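# Place long carton flat, centered between two short cartons

## Task

Lay the long carton flat in the space separating the two short cartons, centered in that space, with the face that was on top at the start still on top; the two short cartons must finish where and how they began.

## Robot and tools

Robot: two arms, left_arm (a left five-finger hand, on the +y side) and right_arm (a right hand). Base positions in the scene frame: left_arm (+0.069, +0.329, 0) m, right_arm (+0.003, -0.341, 0) m, each turned slightly about z. A post stands behind the arms and a camera stand sits between and just behind the bases; do not strike either.

Frame: scene frame, origin at table-top height midway between the nominal bases, +x out over the table, +z up, +y toward left_arm. Reported positions (m), orientations (quat_wxyz) and velocities are in this frame and can be off by a few cm. Each arm is steered by its hand point, 0.05 m in front of the palm and 0.15 m out from the wrist flange. At the hand point, +z runs along the straight fingers, +y points out of the palm, +x runs across the palm away from the thumb on the right hand and toward the thumb on the left hand. Fingers reach 0.06-0.07 m past the point and sit 0.06 m behind it along -y. A wrist bracket on the little-finger side can bump things; with fingers level the wrist may hang lower than the hand.

Row layout (used by execute_actions and move): one flat list of 28 numbers covering both arms, each in [-1, 1]. Order: left dx, dy, dz, rx, ry, rz, then left hand thumb_turn, thumb_bend, index, middle, ring, little, force_limit, speed; then the same 14 for the right arm. The six pose numbers are offsets, not a pose: they are measured along the scene axes from that arm's Hand target as it was when the action or move began; rx, ry, rz form one rotation vector about the Hand target position. Scale: 1.0 = 0.6 m or 180 degrees. All zeros means no new pose request for that arm. The six hand numbers are absolute motor targets: -1 open/straight, +1 closed/curled (thumb_turn +1 puts the thumb opposite the fingers). force_limit maps -1..+1 to about 0..10 N at the fingertip (0..15 N for the two thumb motors). speed rises from near zero at -1 to full at +0.48 and stays full up to +1; full travel takes 0.49 s. No hand value means 'unchanged': to keep a hand as is, resend the eight numbers of its last executed row (or, if none yet, hand_measured plus hand_force_limit and hand_speed). With the thumb turned in, the hand closes around things about 0.035-0.065 m thick; thumb tip to index pad can pinch lighter items up to about 0.08 m. For gentle grips close with speed at -0.94 or below. Orientation commands are clipped to 32 degrees from the measured orientation each step.

execute_actions: actions = list of actions; each action is a table of up to 15 rows, one per 1/30 s step; a short table repeats its last row to step 15. Each row inside one action is counted from that action's starting Hand target, not from the previous row; each new action starts from the updated Hand target, so repeating an offset moves further. cameras: list of names, ["all"], or []; by default images come only with an empty actions list. An empty call also shows which readings other results may omit.

move: target = one 28-number row or a list of up to 15 rows, each counted from the same starting Hand targets. Paths are straight lines, all finishing together, capped at 10 s, with no obstacle avoidance. speed: m/s, 0.002-3.6, default 0.25 (turns at twice that in rad/s), one value or one per target. blend: corner rounding in m per target, 0 = stop at each. stop_force: N, 3-120, both arms; ends an arm's path when push against its motion exceeds it (zero=true re-zeroes first; false keeps the old zero). Every target in a stop_force list must carry identical hand numbers. Use it slowly (around 0.005 m/s) when touching down. blocking=false returns after 0.5 s while the move runs (not allowed with stop_force). The result adds a move: line giving the ending (done, off_target, moving, held, fault) and limits (paced = pose clipped, held = steps withheld).

wait: seconds 0-3600, lets things run without new commands. stop: brakes a running move. zoom_image: camera (cam_high, cam_low, cam_left_wrist, cam_right_wrist) and region [x0, y0, x1, y1] pixels, at most 504 by 504, from the newest images. show_instructions: shows the reference pages. zero_wrist_force: arm = left_arm or right_arm, re-zeroes its wrist sensor. finished_scene: scene 1, ends the attempt for good.

Results: per arm end_effector_position, end_effector_quat_wxyz, velocities (omitted when joints are still), Hand target (next offsets start here; the hand often rests a bit short, and the next execute_actions call requests it again), joint positions and torques, Wrist force and Wrist torque in the end effector's axes plus the peak since last shown, and for each hand hand_measured, hand_stopped_by (moving, target, force, stalled, fault) and hand_load_n (positive = finger being pushed open; a lost grip shows as load near 0). Execute_actions results also list some intermediate positions. MOTOR HOT appears near 70 °C; 85 °C brakes the arm for 30-60 s.

Cameras: cam_high, cam_low, cam_left_wrist, cam_right_wrist, each 672x504.

Avoid: net force near 150 N or wrist torques beyond about 24.9 N m (arm stops 10 s); targets past a firm contact, since the arms are stiff; arms touching each other (clearance check may hold a move); dropping or releasing a moving carton, even a few mm; anything leaving the table; fast swings; disturbing the short cartons. A loose object may occasionally get nudged by an outside push.

Each tool is called after "Request:" as name([rows], argument=value, ...), one row to a line, values as JSON.

Reference images:

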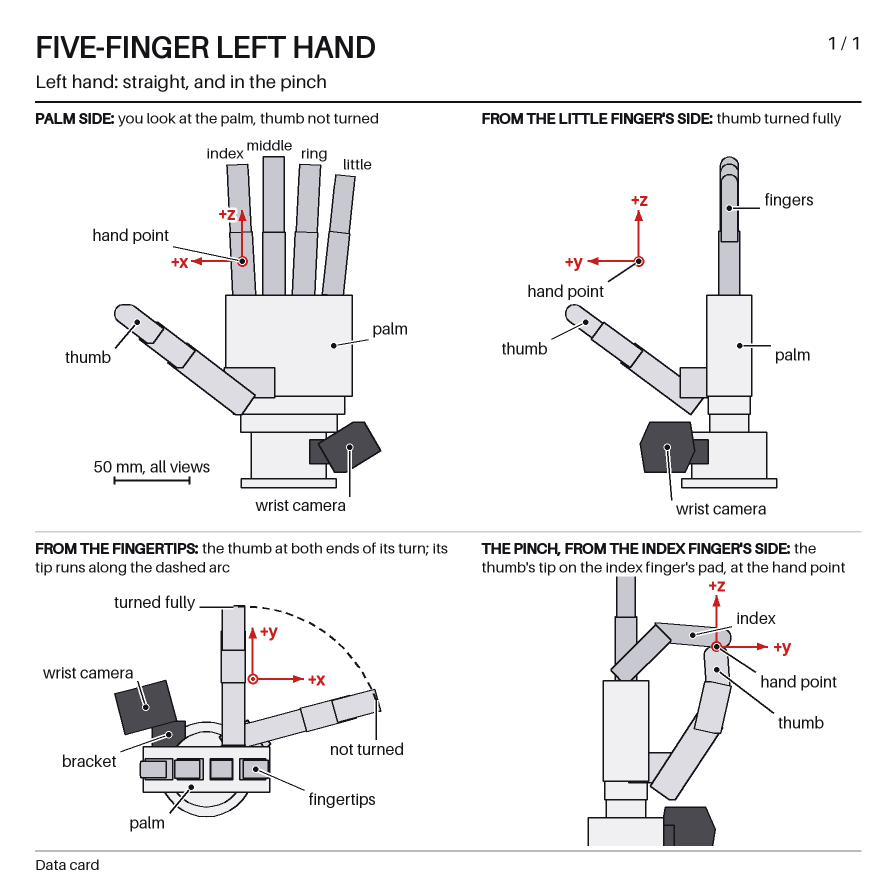

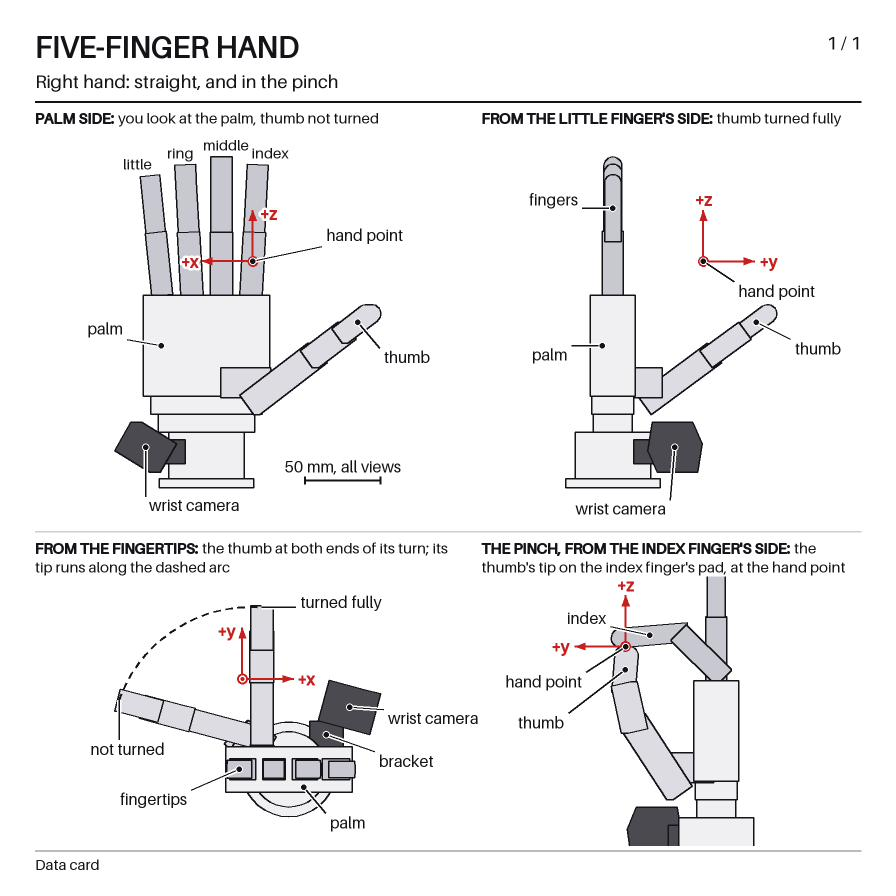

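## Session

Request:
execute_actions(actions=[])

Scene clock: 0.00 s.
left_arm: end_effector_position=(+0.5693, +0.1025, +0.1712) hand_measured=(-1.000, -1.000, -1.000, -1.000, -1.000, -1.000) hand_load_n=(+0.0, +0.0, +0.0, +0.5, +0.0, +0.0) hand_stopped_by=(target, target, target, target, target, target) hand_force_limit=0.00 hand_speed=-0.80 end_effector_quat_wxyz=(+0.066, +0.589, +0.806, +0.005) | right_arm: end_effector_position=(+0.6667, -0.3287, +0.3429) hand_measured=(-1.000, -1.000, -1.000, -1.000, -1.000, -1.000) hand_load_n=(+0.0, +0.0, +0.0, +0.0, -0.5, +0.0) hand_stopped_by=(target, target, target, target, target, target) hand_force_limit=0.00 hand_speed=-0.80 end_effector_quat_wxyz=(+0.013, +0.374, +0.928, +0.004)
Joint positions: left_arm=[2.851 -2.059 -1.363 1.978 -1.534 -0.582] | right_arm=[-0.226 -0.746 0.372 1.917 1.567 -1.046]
Joint velocities: within noise
Joint torques (N m): no reading
Wrist force (N): no reading
Wrist torque (N m): no reading
Wrist force, peak (N): no reading
Hand target: left_arm +0.5693, +0.1025, +0.1712; +0.066, +0.589, +0.806, +0.005 | right_arm +0.6667, -0.3287, +0.3429; +0.013, +0.374, +0.928, +0.004

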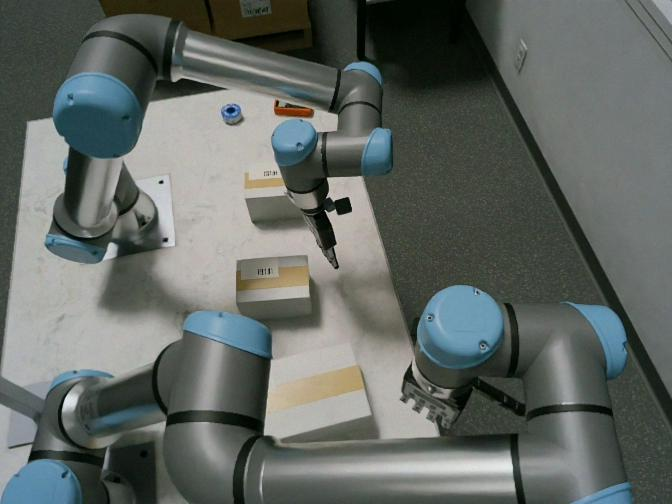

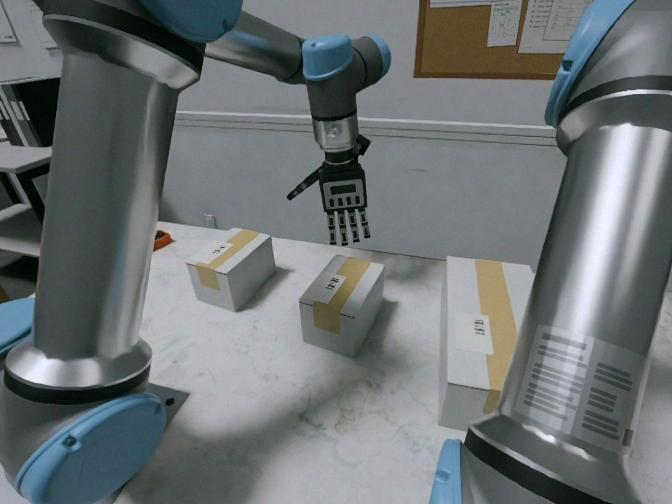

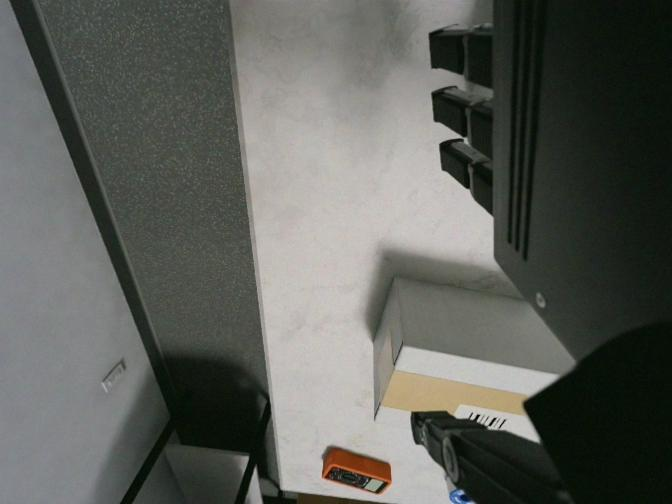

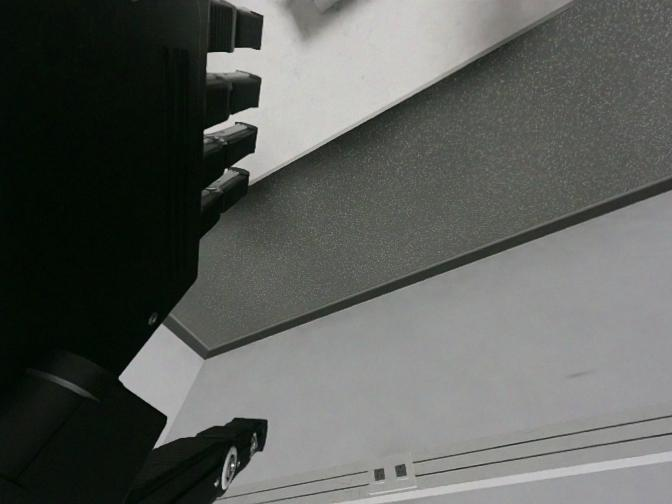

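Request:
zoom_image(camera="cam_high", region=[200, 140, 400, 290])

Request:
zoom_image(camera="cam_high", region=[220, 240, 420, 450])

Request:
zoom_image(camera="cam_low", region=[170, 210, 600, 450])

Scaled by 2.520.

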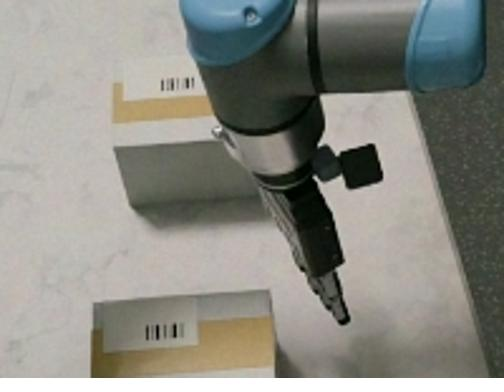

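Scaled by 2.400.

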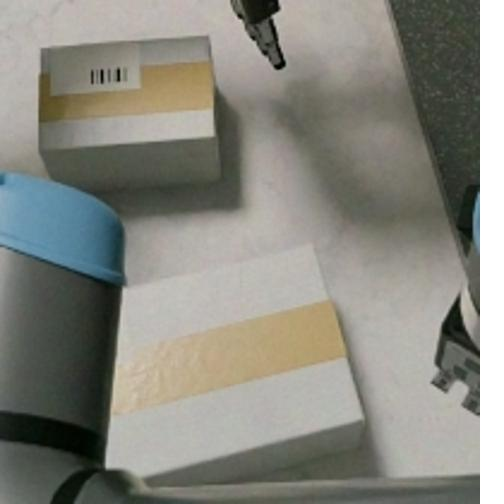

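Scaled by 1.172.

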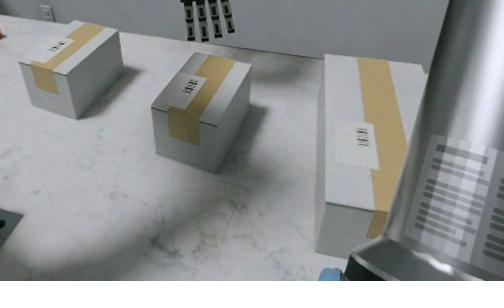

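Request:
move(target=[-0.2,-0.2,0.4,0,0,0,-1,-1,-1,-1,-1,-1,0,-0.8,0,0,0,0,0,0,-1,-1,-1,-1,-1,-1,0,-0.8], cameras=["all"])

Scene clock: 44.10 s.
left_arm: end_effector_position=(+0.4493, -0.0175, +0.4111) hand_measured=(-1.000, -1.000, -1.000, -1.000, -1.000, -1.000) hand_load_n=(+0.0, +0.0, +0.0, +0.0, +0.0, +0.0) hand_stopped_by=(target, target, target, target, target, target) hand_force_limit=0.00 hand_speed=-0.80 end_effector_quat_wxyz=(+0.066, +0.589, +0.806, +0.005) | right_arm: end_effector_position=(+0.6667, -0.3287, +0.3429) hand_measured=(-1.000, -1.000, -1.000, -1.000, -1.000, -1.000) hand_load_n=(+0.5, +0.0, +0.0, +0.0, +0.0, +0.0) hand_stopped_by=(target, target, target, target, target, target) hand_force_limit=0.00 hand_speed=-0.80 end_effector_quat_wxyz=(+0.013, +0.374, +0.928, +0.004)
Joint positions: left_arm=[2.511 -2.044 -0.762 1.367 -1.579 -0.92] | right_arm=[-0.226 -0.746 0.372 1.917 1.567 -1.046]
Joint torques (N m): left_arm=[-7.52 28.86 31.93 -3.46 -1.61 -1.74] | right_arm=[-0.62 -49.47 -17.78 2.13 0.46 0.22]
Wrist force (N): left_arm=[-0.1 -0.8 0.2] | right_arm=[0.4 -0.1 -0.3]
Wrist torque (N m): left_arm=[-0.16 0.02 0.12] | right_arm=[0.01 -0.05 0.03]
Wrist force, peak (N): left_arm=[-0.7 -1.4 -1.0] | right_arm=[0.3 -0.4 0.0]
Hand target: left_arm +0.4493, -0.0175, +0.4112; +0.066, +0.589, +0.806, +0.005 | right_arm +0.6667, -0.3287, +0.3429; +0.013, +0.374, +0.928, +0.004
Off the commanded pose: left_arm 0.000 m, 0 deg | right_arm 0.000 m, 0 deg.
move: done
cam_left_wrist: T_world_to_cam=[[-0.99604, -0.03413, -0.08213, 0.47656], [-0.07073, 0.86385, 0.49876, -0.16777], [0.05392, 0.50259, -0.86284, 0.45296]] pos_world=[0.43838, -0.06646, 0.51365]

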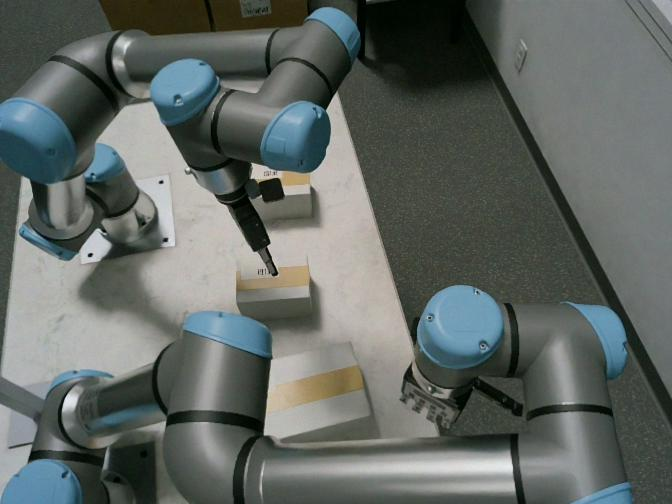

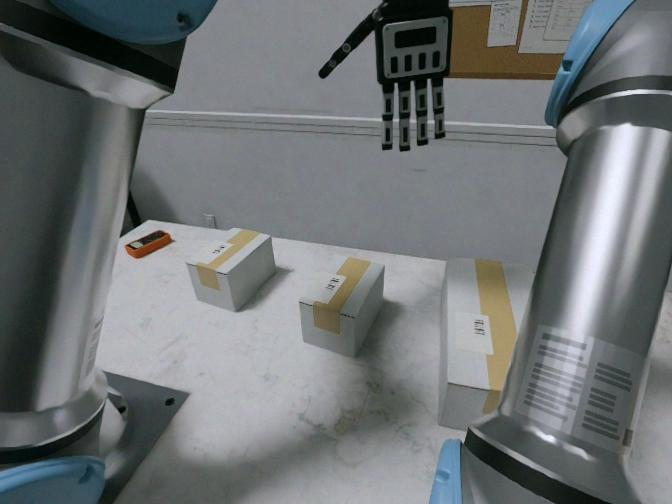

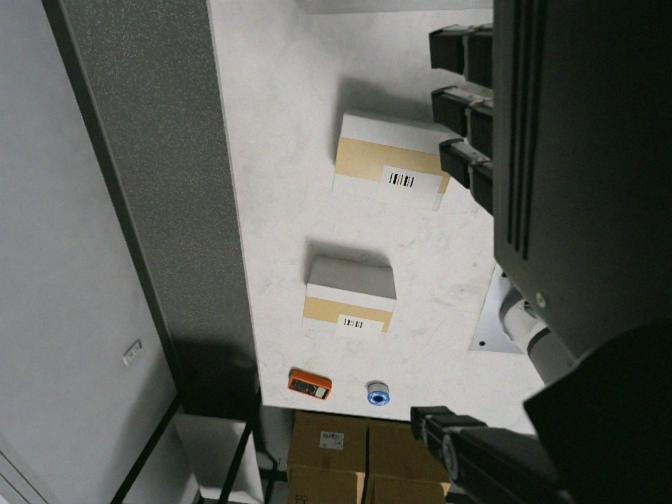

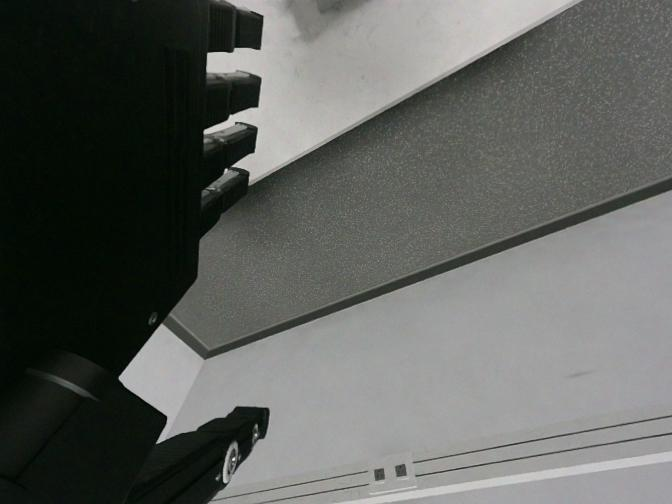

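Request:
zoom_image(camera="cam_left_wrist", region=[280, 80, 500, 245])

Request:
zoom_image(camera="cam_left_wrist", region=[270, 220, 430, 350])

Request:
zoom_image(camera="cam_low", region=[170, 210, 420, 370])

Request:
zoom_image(camera="cam_high", region=[200, 150, 380, 330])

Scaled by 2.291.

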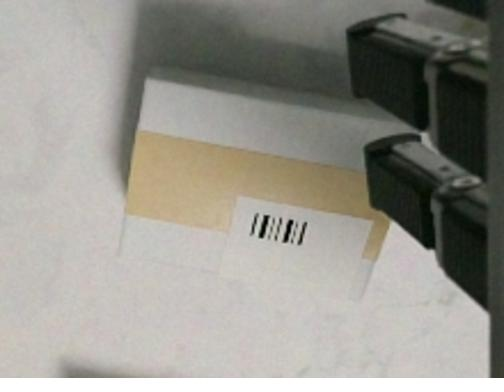

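Scaled by 3.150.

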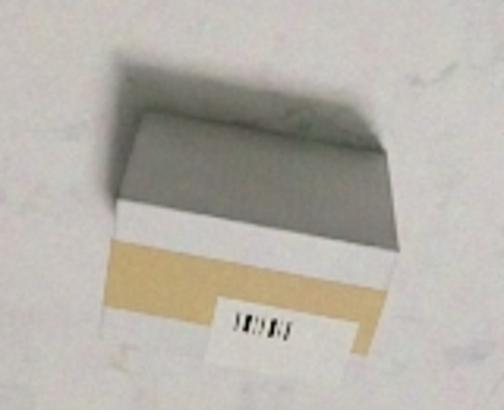

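Scaled by 2.016.

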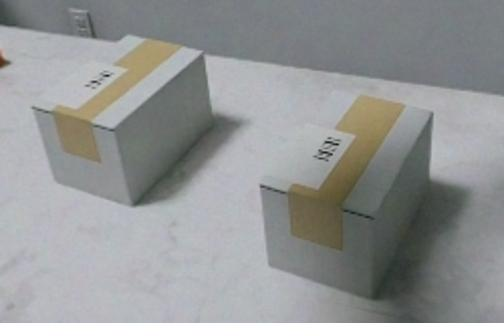

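Scaled by 2.800.

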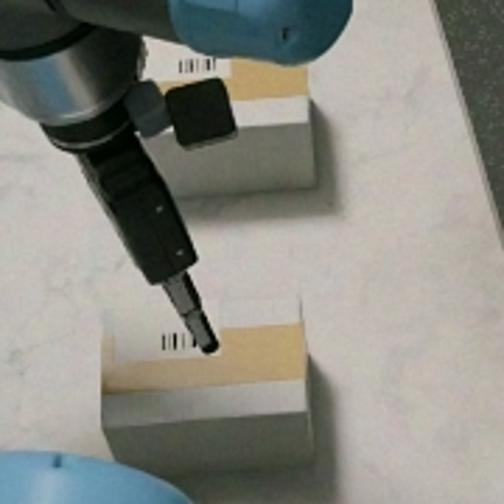

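Request:
zoom_image(camera="cam_high", region=[250, 165, 330, 225])

Request:
zoom_image(camera="cam_high", region=[230, 250, 320, 325])

Request:
zoom_image(camera="cam_high", region=[260, 330, 390, 450])

Request:
zoom_image(camera="cam_low", region=[180, 220, 290, 320])

Request:
zoom_image(camera="cam_low", region=[290, 250, 400, 360])

Request:
zoom_image(camera="cam_low", region=[430, 250, 560, 430])

Scaled by 6.300.

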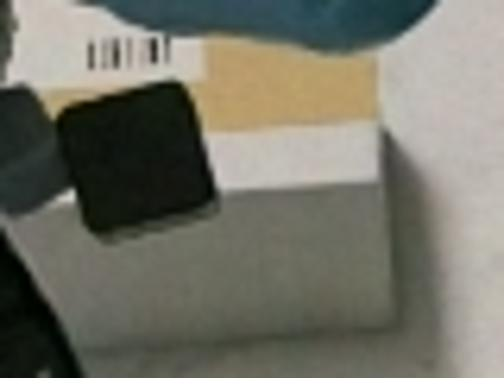

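Scaled by 5.600.

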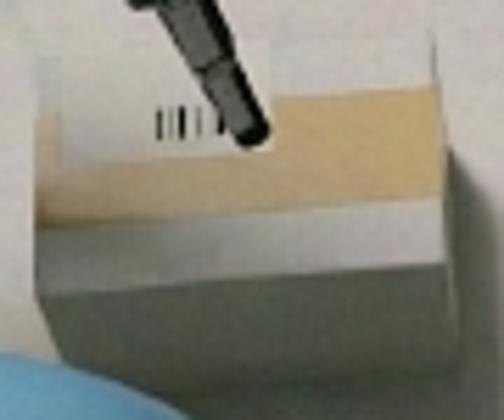

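Scaled by 3.877.

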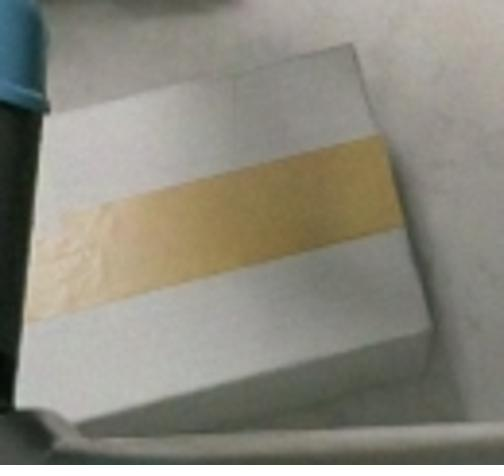

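Scaled by 4.582.

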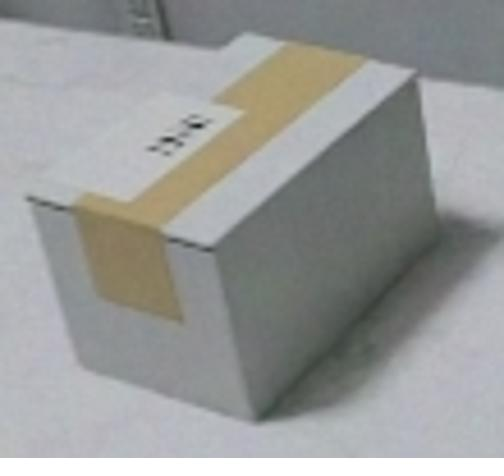

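Scaled by 4.582.

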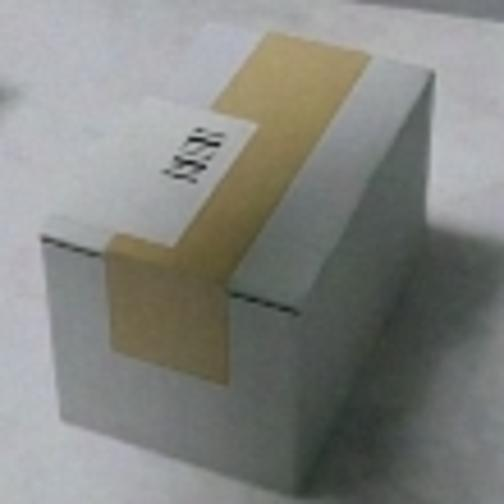

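Scaled by 2.800.

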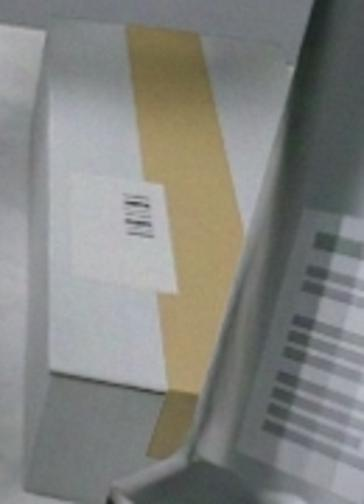

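Request:
move(target=[0.085,-0.021,-0.083,-0.0756,0.2350,0.8770,-1,-1,-1,-1,-1,-1,0,-0.8,-0.411,0.048,0.028,0.1355,0.0637,-0.2503,-1,-1,-1,-1,-1,-1,0,-0.8], speed=0.35, cameras=["all"])

Scene clock: 94.03 s.
left_arm: end_effector_position=(+0.5003, -0.0301, +0.3614) hand_measured=(-1.000, -1.000, -1.000, -1.000, -1.000, -1.000) hand_load_n=(+0.0, +0.0, +0.0, +0.0, +0.0, +0.0) hand_stopped_by=(target, target, target, target, target, target) hand_force_limit=0.00 hand_speed=-0.80 end_effector_quat_wxyz=(+0.153, +0.690, -0.691, +0.153) | right_arm: end_effector_position=(+0.4201, -0.2999, +0.3597) hand_measured=(-1.000, -1.000, -1.000, -1.000, -1.000, -1.000) hand_load_n=(+0.0, -0.5, +0.0, +0.0, +0.0, +0.0) hand_stopped_by=(target, target, target, target, target, target) hand_force_limit=0.00 hand_speed=-0.80 end_effector_quat_wxyz=(-0.153, +0.690, +0.691, +0.153)
Joint positions: left_arm=[2.943 -2.162 -0.805 1.479 -1.142 -3.339] | right_arm=[-0.467 -1.48 1.499 1.765 1.188 -0.524]
Joint torques (N m): left_arm=[7.95 51.77 6.13 -0.6 2.47 -1.59] | right_arm=[-13.72 -31.11 -5.9 3.75 -2.29 1.78]
Wrist force (N): left_arm=[0.1 -0.3 0.4] | right_arm=[-0.6 -0.8 -0.4]
Wrist torque (N m): left_arm=[-0.08 0.02 0.04] | right_arm=[-0.04 0.06 -0.04]
Wrist force, peak (N): left_arm=[0.1 -1.1 0.2] | right_arm=[-0.4 -1.2 -0.5]
Hand target: left_arm +0.5003, -0.0301, +0.3614; +0.153, +0.690, -0.691, +0.153 | right_arm +0.4201, -0.2999, +0.3597; -0.153, +0.690, +0.691, +0.153
Off the commanded pose: left_arm 0.000 m, 0 deg | right_arm 0.000 m, 0 deg.
elbow stopped short (left arm): the move would have taken joint 3 (elbow) straighter than the controller allows.
move: done
cam_left_wrist: T_world_to_cam=[[0.96145, -0.23624, 0.14072, -0.543], [-0.24123, -0.47907, 0.84398, -0.2083], [-0.13196, -0.84539, -0.51759, 0.34124]] pos_world=[0.51685, 0.06042, 0.42883]
cam_right_wrist: T_world_to_cam=[[0.95736, 0.27759, 0.08009, -0.34715], [0.26971, -0.95808, 0.0966, -0.42705], [0.10355, -0.07088, -0.99209, 0.40591]] pos_world=[0.40549, -0.28401, 0.47176]

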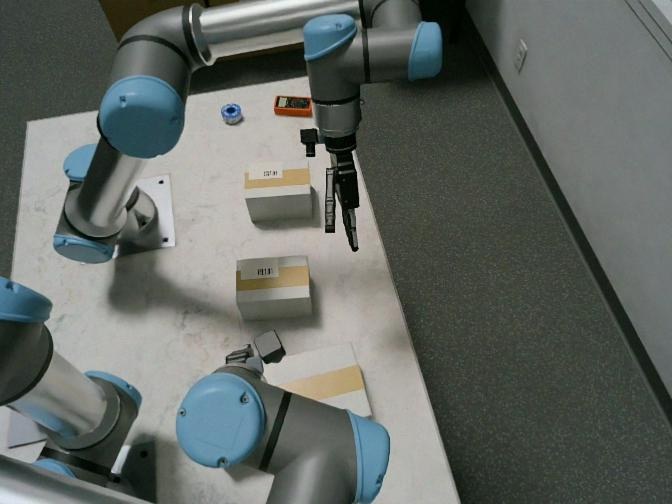

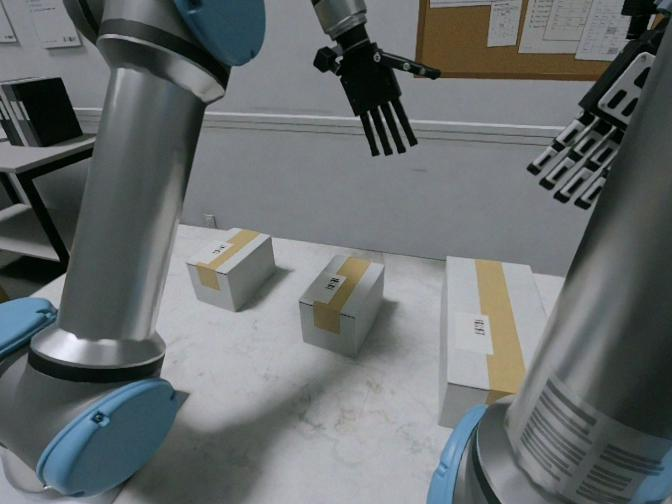

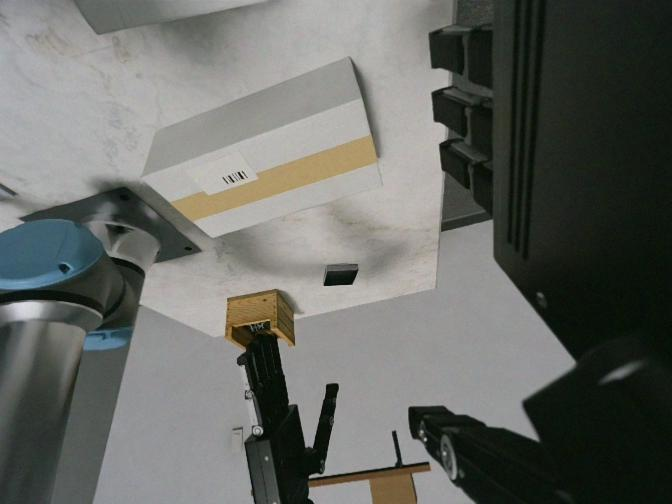

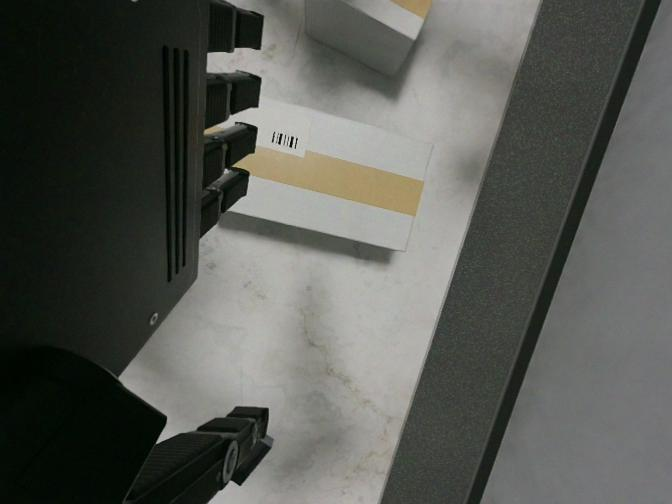

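Request:
zoom_image(camera="cam_high", region=[230, 240, 400, 430])

Request:
zoom_image(camera="cam_right_wrist", region=[230, 80, 450, 270])

Request:
zoom_image(camera="cam_low", region=[400, 230, 580, 440])

Request:
zoom_image(camera="cam_left_wrist", region=[130, 50, 400, 250])

Scaled by 2.653.

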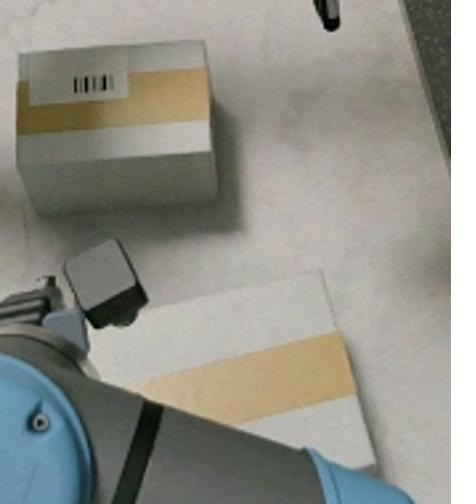

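Scaled by 2.291.

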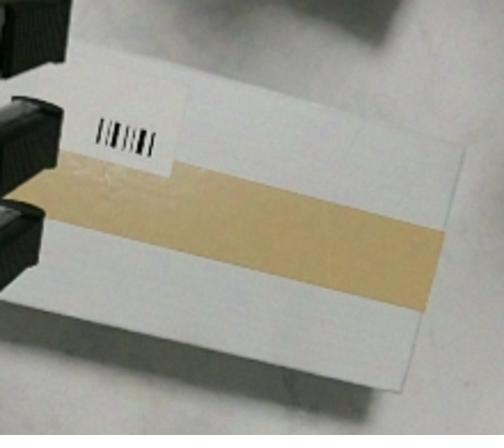

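Scaled by 2.400.

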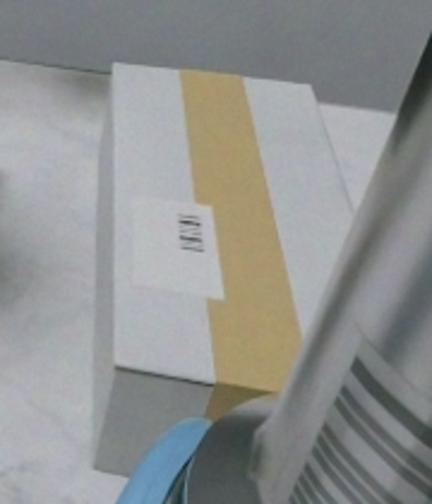

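Scaled by 1.867.

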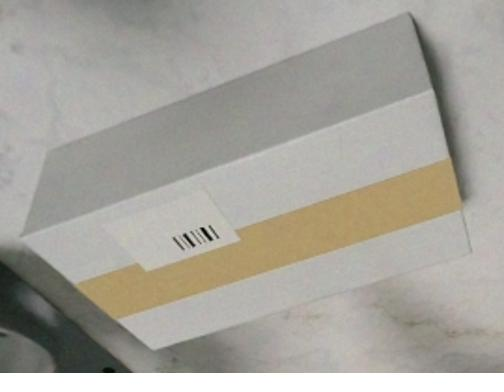

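Request:
move([
  [0.0828,-0.0832,-0.2357,0,0,0,-1,-1,-1,-1,-1,-1,0,-0.8,-0.1335,0.0332,-0.1328,0,0,0,-1,-1,-1,-1,-1,-1,0,-0.8],
  [0.0745,-0.2165,-0.3857,0,0,0,-1,-1,-1,-1,-1,-1,0,-0.8,-0.2335,0.0398,-0.2662,0,0,0,-1,-1,-1,-1,-1,-1,0,-0.8],
  [0.0397,-0.3522,-0.4107,0,0,0.0111,-1,-1,-1,-1,-1,-1,0,-0.8,-0.2482,0.0408,-0.3995,0,0,0.0111,-1,-1,-1,-1,-1,-1,0,-0.8],
], speed=0.12, blend=0.02, cameras=["all"])

Scene clock: 109.40 s.
left_arm: end_effector_position=(+0.5241, -0.2414, +0.1149) hand_measured=(-1.000, -1.000, -1.000, -1.000, -1.000, -1.000) hand_load_n=(+0.0, +0.0, -0.5, +0.0, +0.0, +0.0) hand_stopped_by=(target, target, target, target, target, target) hand_force_limit=0.00 hand_speed=-0.80 end_effector_quat_wxyz=(+0.151, +0.702, -0.679, +0.156) | right_arm: end_effector_position=(+0.2712, -0.2754, +0.1201) hand_measured=(-1.000, -1.000, -1.000, -1.000, -1.000, -1.000) hand_load_n=(+0.0, +0.0, +0.0, +0.0, +0.0, +0.0) hand_stopped_by=(target, target, target, target, target, target) hand_force_limit=0.00 hand_speed=-0.80 end_effector_quat_wxyz=(-0.156, +0.678, +0.703, +0.150)
Joint positions: left_arm=[2.618 -2.595 -0.628 1.886 -1.199 -3.724] | right_arm=[-0.733 -1.659 2.374 1.173 1.268 -0.833]
Joint torques (N m): left_arm=[-7.45 46.72 33.87 -3.44 -0.88 -1.73] | right_arm=[11.54 1.11 -1.06 1.67 -0.76 -0.87]
Wrist force (N): left_arm=[0.5 -0.1 0.5] | right_arm=[-0.2 -0.5 -0.3]
Wrist torque (N m): left_arm=[-0.04 -0.02 0.04] | right_arm=[-0.05 0.00 0.21]
Wrist force, peak (N): left_arm=[0.8 0.0 1.0] | right_arm=[-0.8 -1.0 -0.3]
Hand target: left_arm +0.5241, -0.2414, +0.1149; +0.151, +0.702, -0.679, +0.156 | right_arm +0.2712, -0.2754, +0.1200; -0.156, +0.678, +0.703, +0.150
Off the commanded pose: left_arm 0.000 m, 0 deg | right_arm 0.000 m, 0 deg.
move: done
cam_left_wrist: T_world_to_cam=[[0.96915, -0.20231, 0.14079, -0.57705], [-0.22432, -0.48723, 0.84397, -0.10663], [-0.10215, -0.84952, -0.51758, 0.02162]] pos_world=[0.53753, -0.15033, 0.18243]
cam_right_wrist: T_world_to_cam=[[0.94712, 0.31075, 0.08005, -0.18021], [0.30291, -0.94811, 0.09666, -0.34654], [0.10593, -0.0673, -0.99209, 0.18561]] pos_world=[0.25599, -0.26007, 0.23206]

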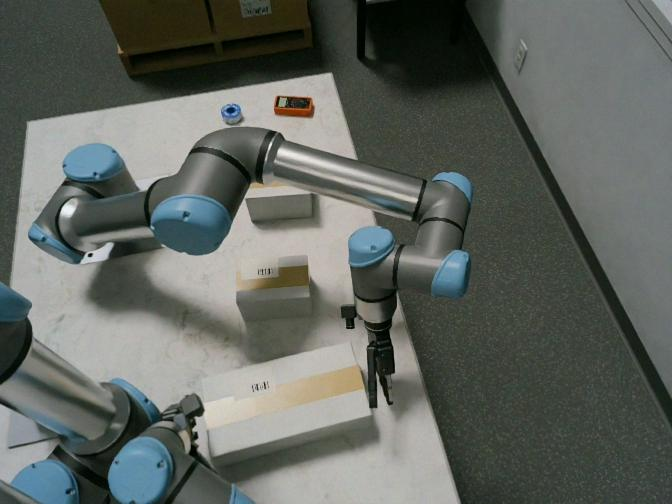

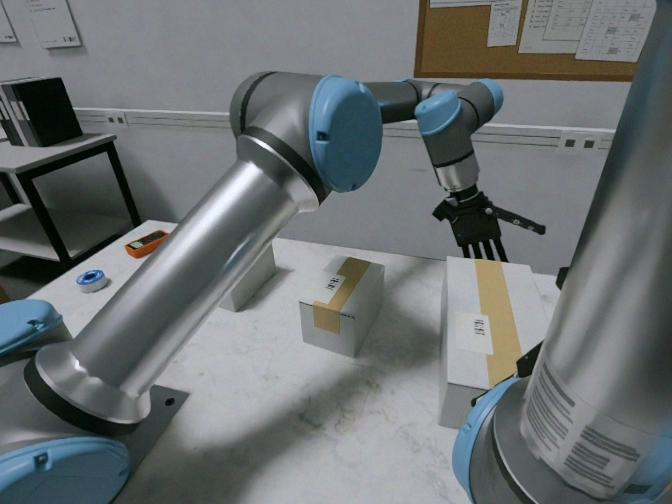

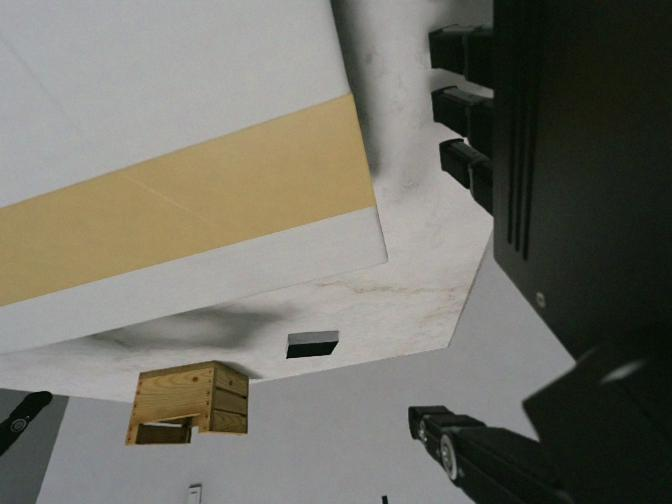

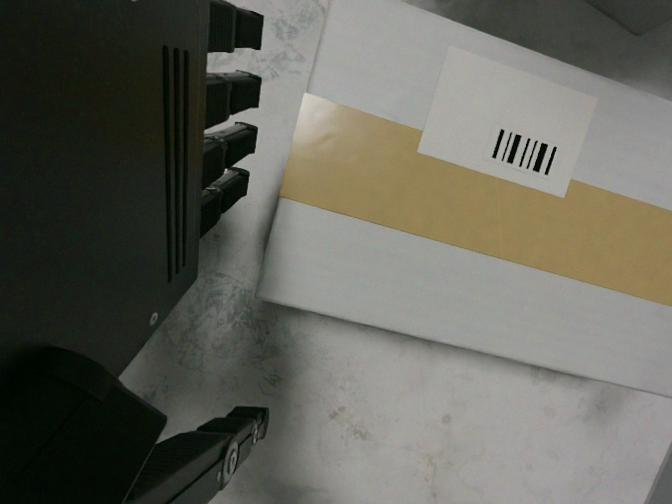

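Request:
zoom_image(camera="cam_high", region=[180, 320, 420, 480])

Request:
zoom_image(camera="cam_high", region=[330, 330, 410, 430])

Request:
zoom_image(camera="cam_right_wrist", region=[200, 0, 400, 320])

Scaled by 2.100.

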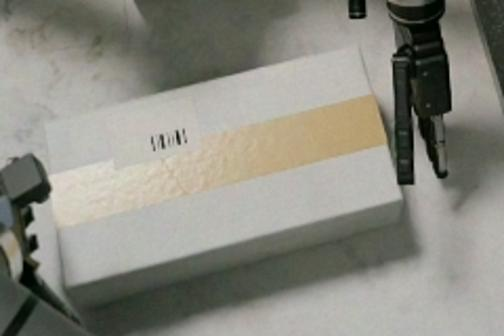

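Scaled by 5.040.

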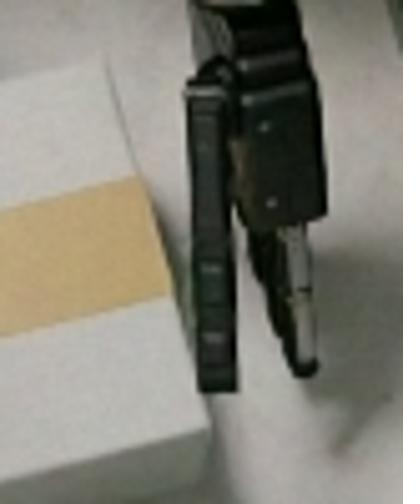

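Scaled by 1.575.

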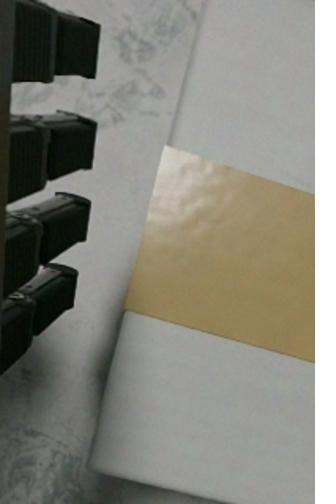

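Request:
move(target=[0,-0.0048,-0.0082,0,0,0,-1,-1,-1,-1,-1,-1,0,-0.8,0,0.0082,-0.0583,0,0,0,-1,-1,-1,-1,-1,-1,0,-0.8], speed=0.06, cameras=["all"])

Scene clock: 115.20 s.
left_arm: end_effector_position=(+0.5241, -0.2443, +0.1100) hand_measured=(-1.000, -1.000, -1.000, -1.000, -1.000, -1.000) hand_load_n=(+0.0, +0.0, +0.5, +0.0, +0.0, +0.0) hand_stopped_by=(target, target, target, target, target, target) hand_force_limit=0.00 hand_speed=-0.80 end_effector_quat_wxyz=(+0.151, +0.702, -0.679, +0.156) | right_arm: end_effector_position=(+0.2712, -0.2705, +0.0851) hand_measured=(-1.000, -1.000, -1.000, -1.000, -1.000, -1.000) hand_load_n=(+0.0, +0.0, +0.0, +0.0, +0.0, -0.5) hand_stopped_by=(target, target, target, target, target, target) hand_force_limit=0.00 hand_speed=-0.80 end_effector_quat_wxyz=(-0.156, +0.678, +0.703, +0.150)
Joint positions: left_arm=[2.614 -2.604 -0.622 1.892 -1.2 -3.728] | right_arm=[-0.711 -1.576 2.42 1.038 1.261 -0.811]
Joint torques (N m): left_arm=[-7.41 47 33.02 -0.38 -0.86 -1.71] | right_arm=[11.9 -2.59 1.26 1.28 -2.11 2.14]
Wrist force (N): left_arm=[0.4 -0.1 0.7] | right_arm=[-0.3 -0.2 -0.1]
Wrist torque (N m): left_arm=[-0.04 -0.01 0.04] | right_arm=[-0.02 -0.01 0.01]
Wrist force, peak (N): left_arm=[0.4 -0.3 0.7] | right_arm=[-0.4 -0.8 -0.2]
Hand target: left_arm +0.5241, -0.2443, +0.1100; +0.151, +0.702, -0.679, +0.156 | right_arm +0.2712, -0.2705, +0.0850; -0.156, +0.678, +0.703, +0.150
Off the commanded pose: left_arm 0.000 m, 0 deg | right_arm 0.000 m, 0 deg.
move: done
cam_left_wrist: T_world_to_cam=[[0.96914, -0.20241, 0.14073, -0.57694], [-0.22432, -0.48725, 0.84396, -0.10391], [-0.10226, -0.84948, -0.51762, 0.01669]] pos_world=[0.53753, -0.15324, 0.17753]
cam_right_wrist: T_world_to_cam=[[0.9471, 0.31075, 0.08018, -0.17899], [0.30291, -0.94811, 0.09659, -0.33842], [0.10603, -0.0672, -0.99209, 0.15132]] pos_world=[0.25599, -0.25507, 0.19716]

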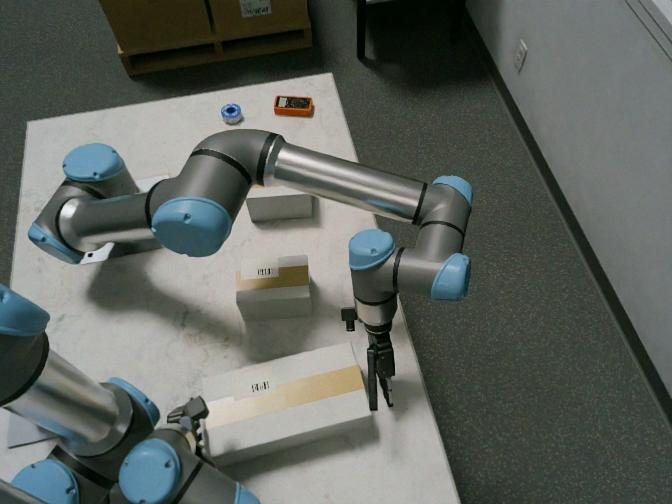

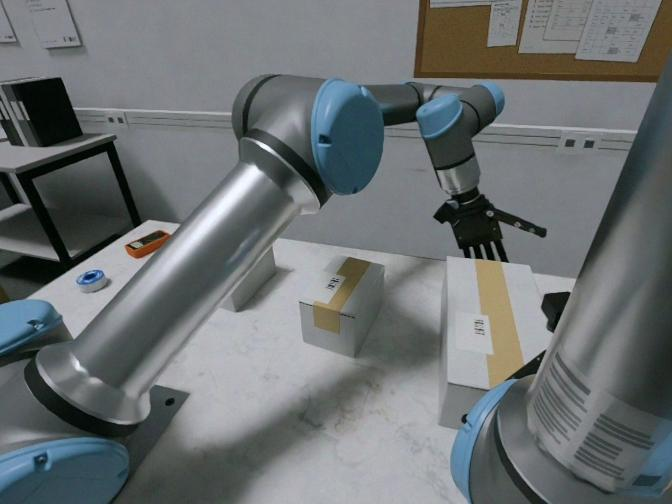

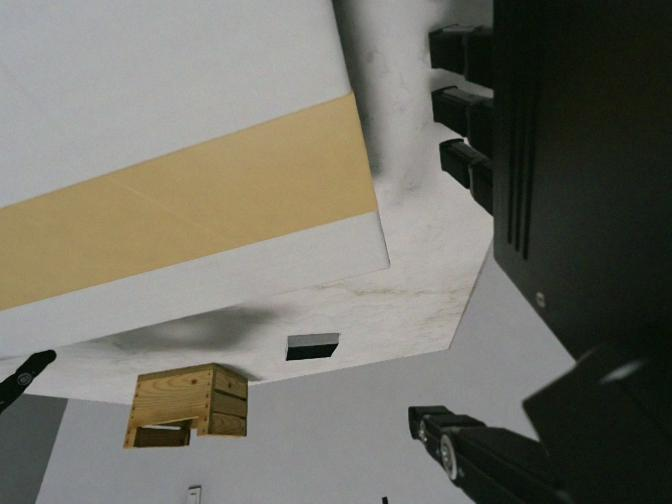

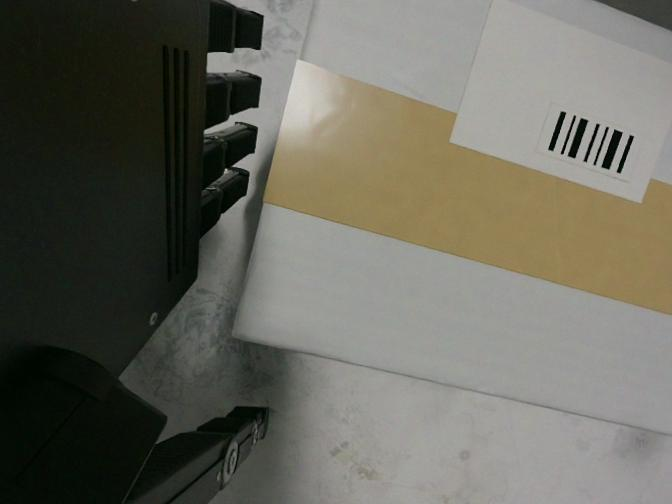

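Request:
move(target=[-0.058,-0.0018,0,0,0,0,-1,-1,-1,-1,-1,-1,0,-0.8,0.022,0.0007,0,0,0,0,-1,-1,-1,-1,-1,-1,0,-0.8], speed=0.02, stop_force=4)

Request:
move(target=[-0.025,-0.0008,0,0,0,0,-1,-1,-1,-1,-1,-1,0,-0.8,0,0,0,0,0,0,-1,-1,-1,-1,-1,-1,0,-0.8], speed=0.006, stop_force=3, cameras=["cam_high","cam_left_wrist","cam_right_wrist"])

Scene clock: 120.00 s.
left_arm: end_effector_position=(+0.4937, -0.2453, +0.1100) hand_measured=(-1.000, -1.000, -1.000, -1.000, -1.000, -1.000) hand_load_n=(+0.0, -0.5, +0.0, +0.0, +0.0, +0.0) hand_stopped_by=(target, target, target, target, target, target) hand_force_limit=0.00 hand_speed=-0.80 end_effector_quat_wxyz=(+0.151, +0.702, -0.679, +0.155) | right_arm: end_effector_position=(+0.2844, -0.2700, +0.0850) hand_measured=(-1.000, -1.000, -1.000, -1.000, -1.000, -1.000) hand_load_n=(+0.0, +0.0, +0.0, +0.0, +0.0, +0.0) hand_stopped_by=(target, target, target, target, target, target) hand_force_limit=0.00 hand_speed=-0.80 end_effector_quat_wxyz=(-0.156, +0.678, +0.703, +0.150)
Joint positions: left_arm=[2.59 -2.521 -0.779 1.974 -1.206 -3.754] | right_arm=[-0.66 -1.54 2.377 1.028 1.245 -0.759]
Joint torques (N m): left_arm=[8.05 44.65 33.29 -3.4 2.36 1.83] | right_arm=[12.1 -3.15 -24.33 1.38 -2.12 1.85]
Wrist force (N): left_arm=[0.2 0.0 0.1] | right_arm=[-0.4 -0.2 -0.4]
Wrist torque (N m): left_arm=[0.01 -0.03 0.01] | right_arm=[0.01 -0.01 0.02]
Wrist force, peak (N): left_arm=[-0.6 -6.1 0.6] | right_arm=[-0.5 -0.3 -0.5]
Hand target: left_arm +0.4937, -0.2453, +0.1100; +0.151, +0.702, -0.679, +0.155 (not the last commanded pose) | right_arm +0.2844, -0.2700, +0.0850; -0.156, +0.678, +0.703, +0.150
Off the commanded pose: left_arm 0.004 m, 0 deg | right_arm 0.000 m, 0 deg.
move: contact (left_arm)

Scene clock: 121.20 s.
left_arm: end_effector_position=(+0.4930, -0.2453, +0.1100) hand_measured=(-1.000, -1.000, -1.000, -1.000, -1.000, -1.000) hand_load_n=(+0.0, +0.0, +0.0, -0.5, +0.0, +0.0) hand_stopped_by=(target, target, target, target, target, target) hand_force_limit=0.00 hand_speed=-0.80 end_effector_quat_wxyz=(+0.151, +0.702, -0.679, +0.155) | right_arm: end_effector_position=(+0.2844, -0.2700, +0.0850) hand_measured=(-1.000, -1.000, -1.000, -1.000, -1.000, -1.000) hand_load_n=(+0.0, +0.0, +0.0, +0.0, +0.0, +0.0) hand_stopped_by=(target, target, target, target, target, target) hand_force_limit=0.00 hand_speed=-0.80 end_effector_quat_wxyz=(-0.156, +0.678, +0.703, +0.150)
Joint positions: left_arm=[2.589 -2.519 -0.782 1.976 -1.206 -3.754] | right_arm=[-0.66 -1.54 2.377 1.028 1.245 -0.759]
Joint torques (N m): left_arm=[6.64 44.72 32.34 -3.92 2.73 1.75] | right_arm=[11.52 -2.77 -24.48 1.3 -2.2 1.77]
Wrist force (N): left_arm=[0.1 -3.1 -0.3] | right_arm=[-0.4 -0.4 -0.2]
Wrist torque (N m): left_arm=[-0.26 -0.02 0.20] | right_arm=[-0.04 -0.02 0.01]
Wrist force, peak (N): left_arm=[-0.1 -4.8 0.7] | right_arm=[-0.4 -0.3 -0.5]
Hand target: left_arm +0.4930, -0.2453, +0.1100; +0.151, +0.702, -0.679, +0.155 (not the last commanded pose) | right_arm +0.2844, -0.2700, +0.0850; -0.156, +0.678, +0.703, +0.150
Off the commanded pose: left_arm 0.014 m, 0 deg | right_arm 0.000 m, 0 deg.
move: contact (left_arm)
cam_left_wrist: T_world_to_cam=[[0.96913, -0.20249, 0.14068, -0.54699], [-0.22431, -0.48723, 0.84397, -0.11129], [-0.10236, -0.84947, -0.51761, 0.01266]] pos_world=[0.50643, -0.15424, 0.17743]
cam_right_wrist: T_world_to_cam=[[0.9471, 0.31075, 0.08018, -0.19161], [0.30291, -0.94811, 0.09659, -0.34203], [0.10603, -0.0672, -0.99209, 0.14985]] pos_world=[0.26919, -0.25467, 0.19706]

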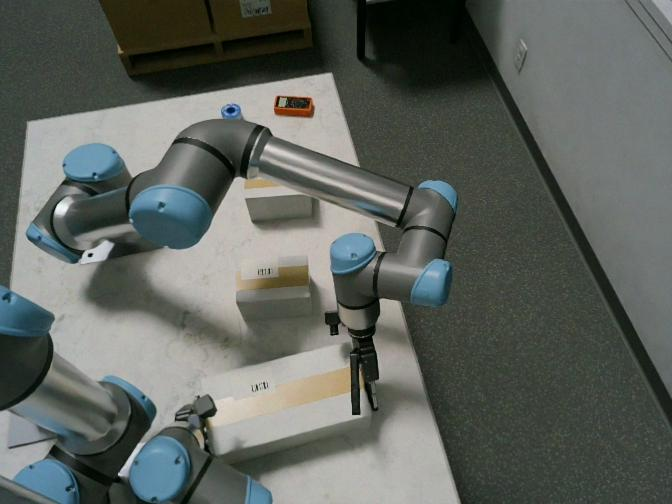

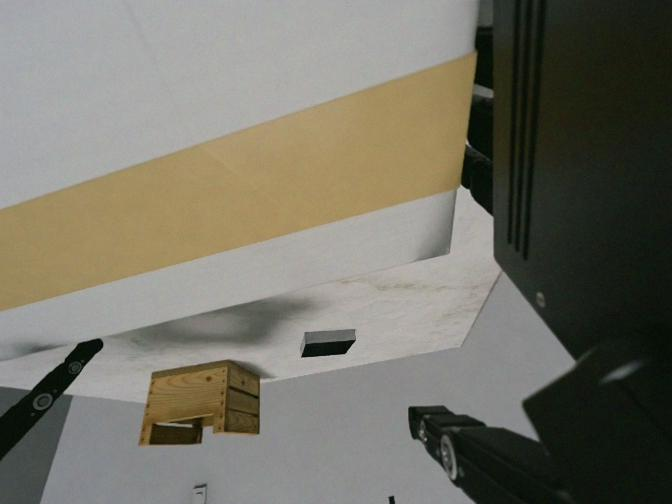

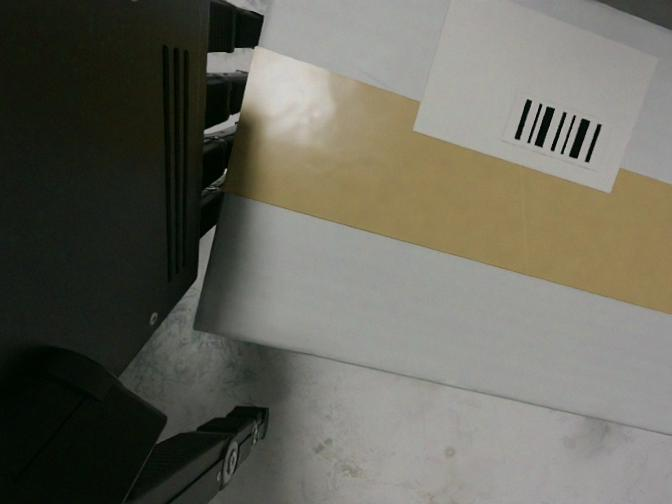

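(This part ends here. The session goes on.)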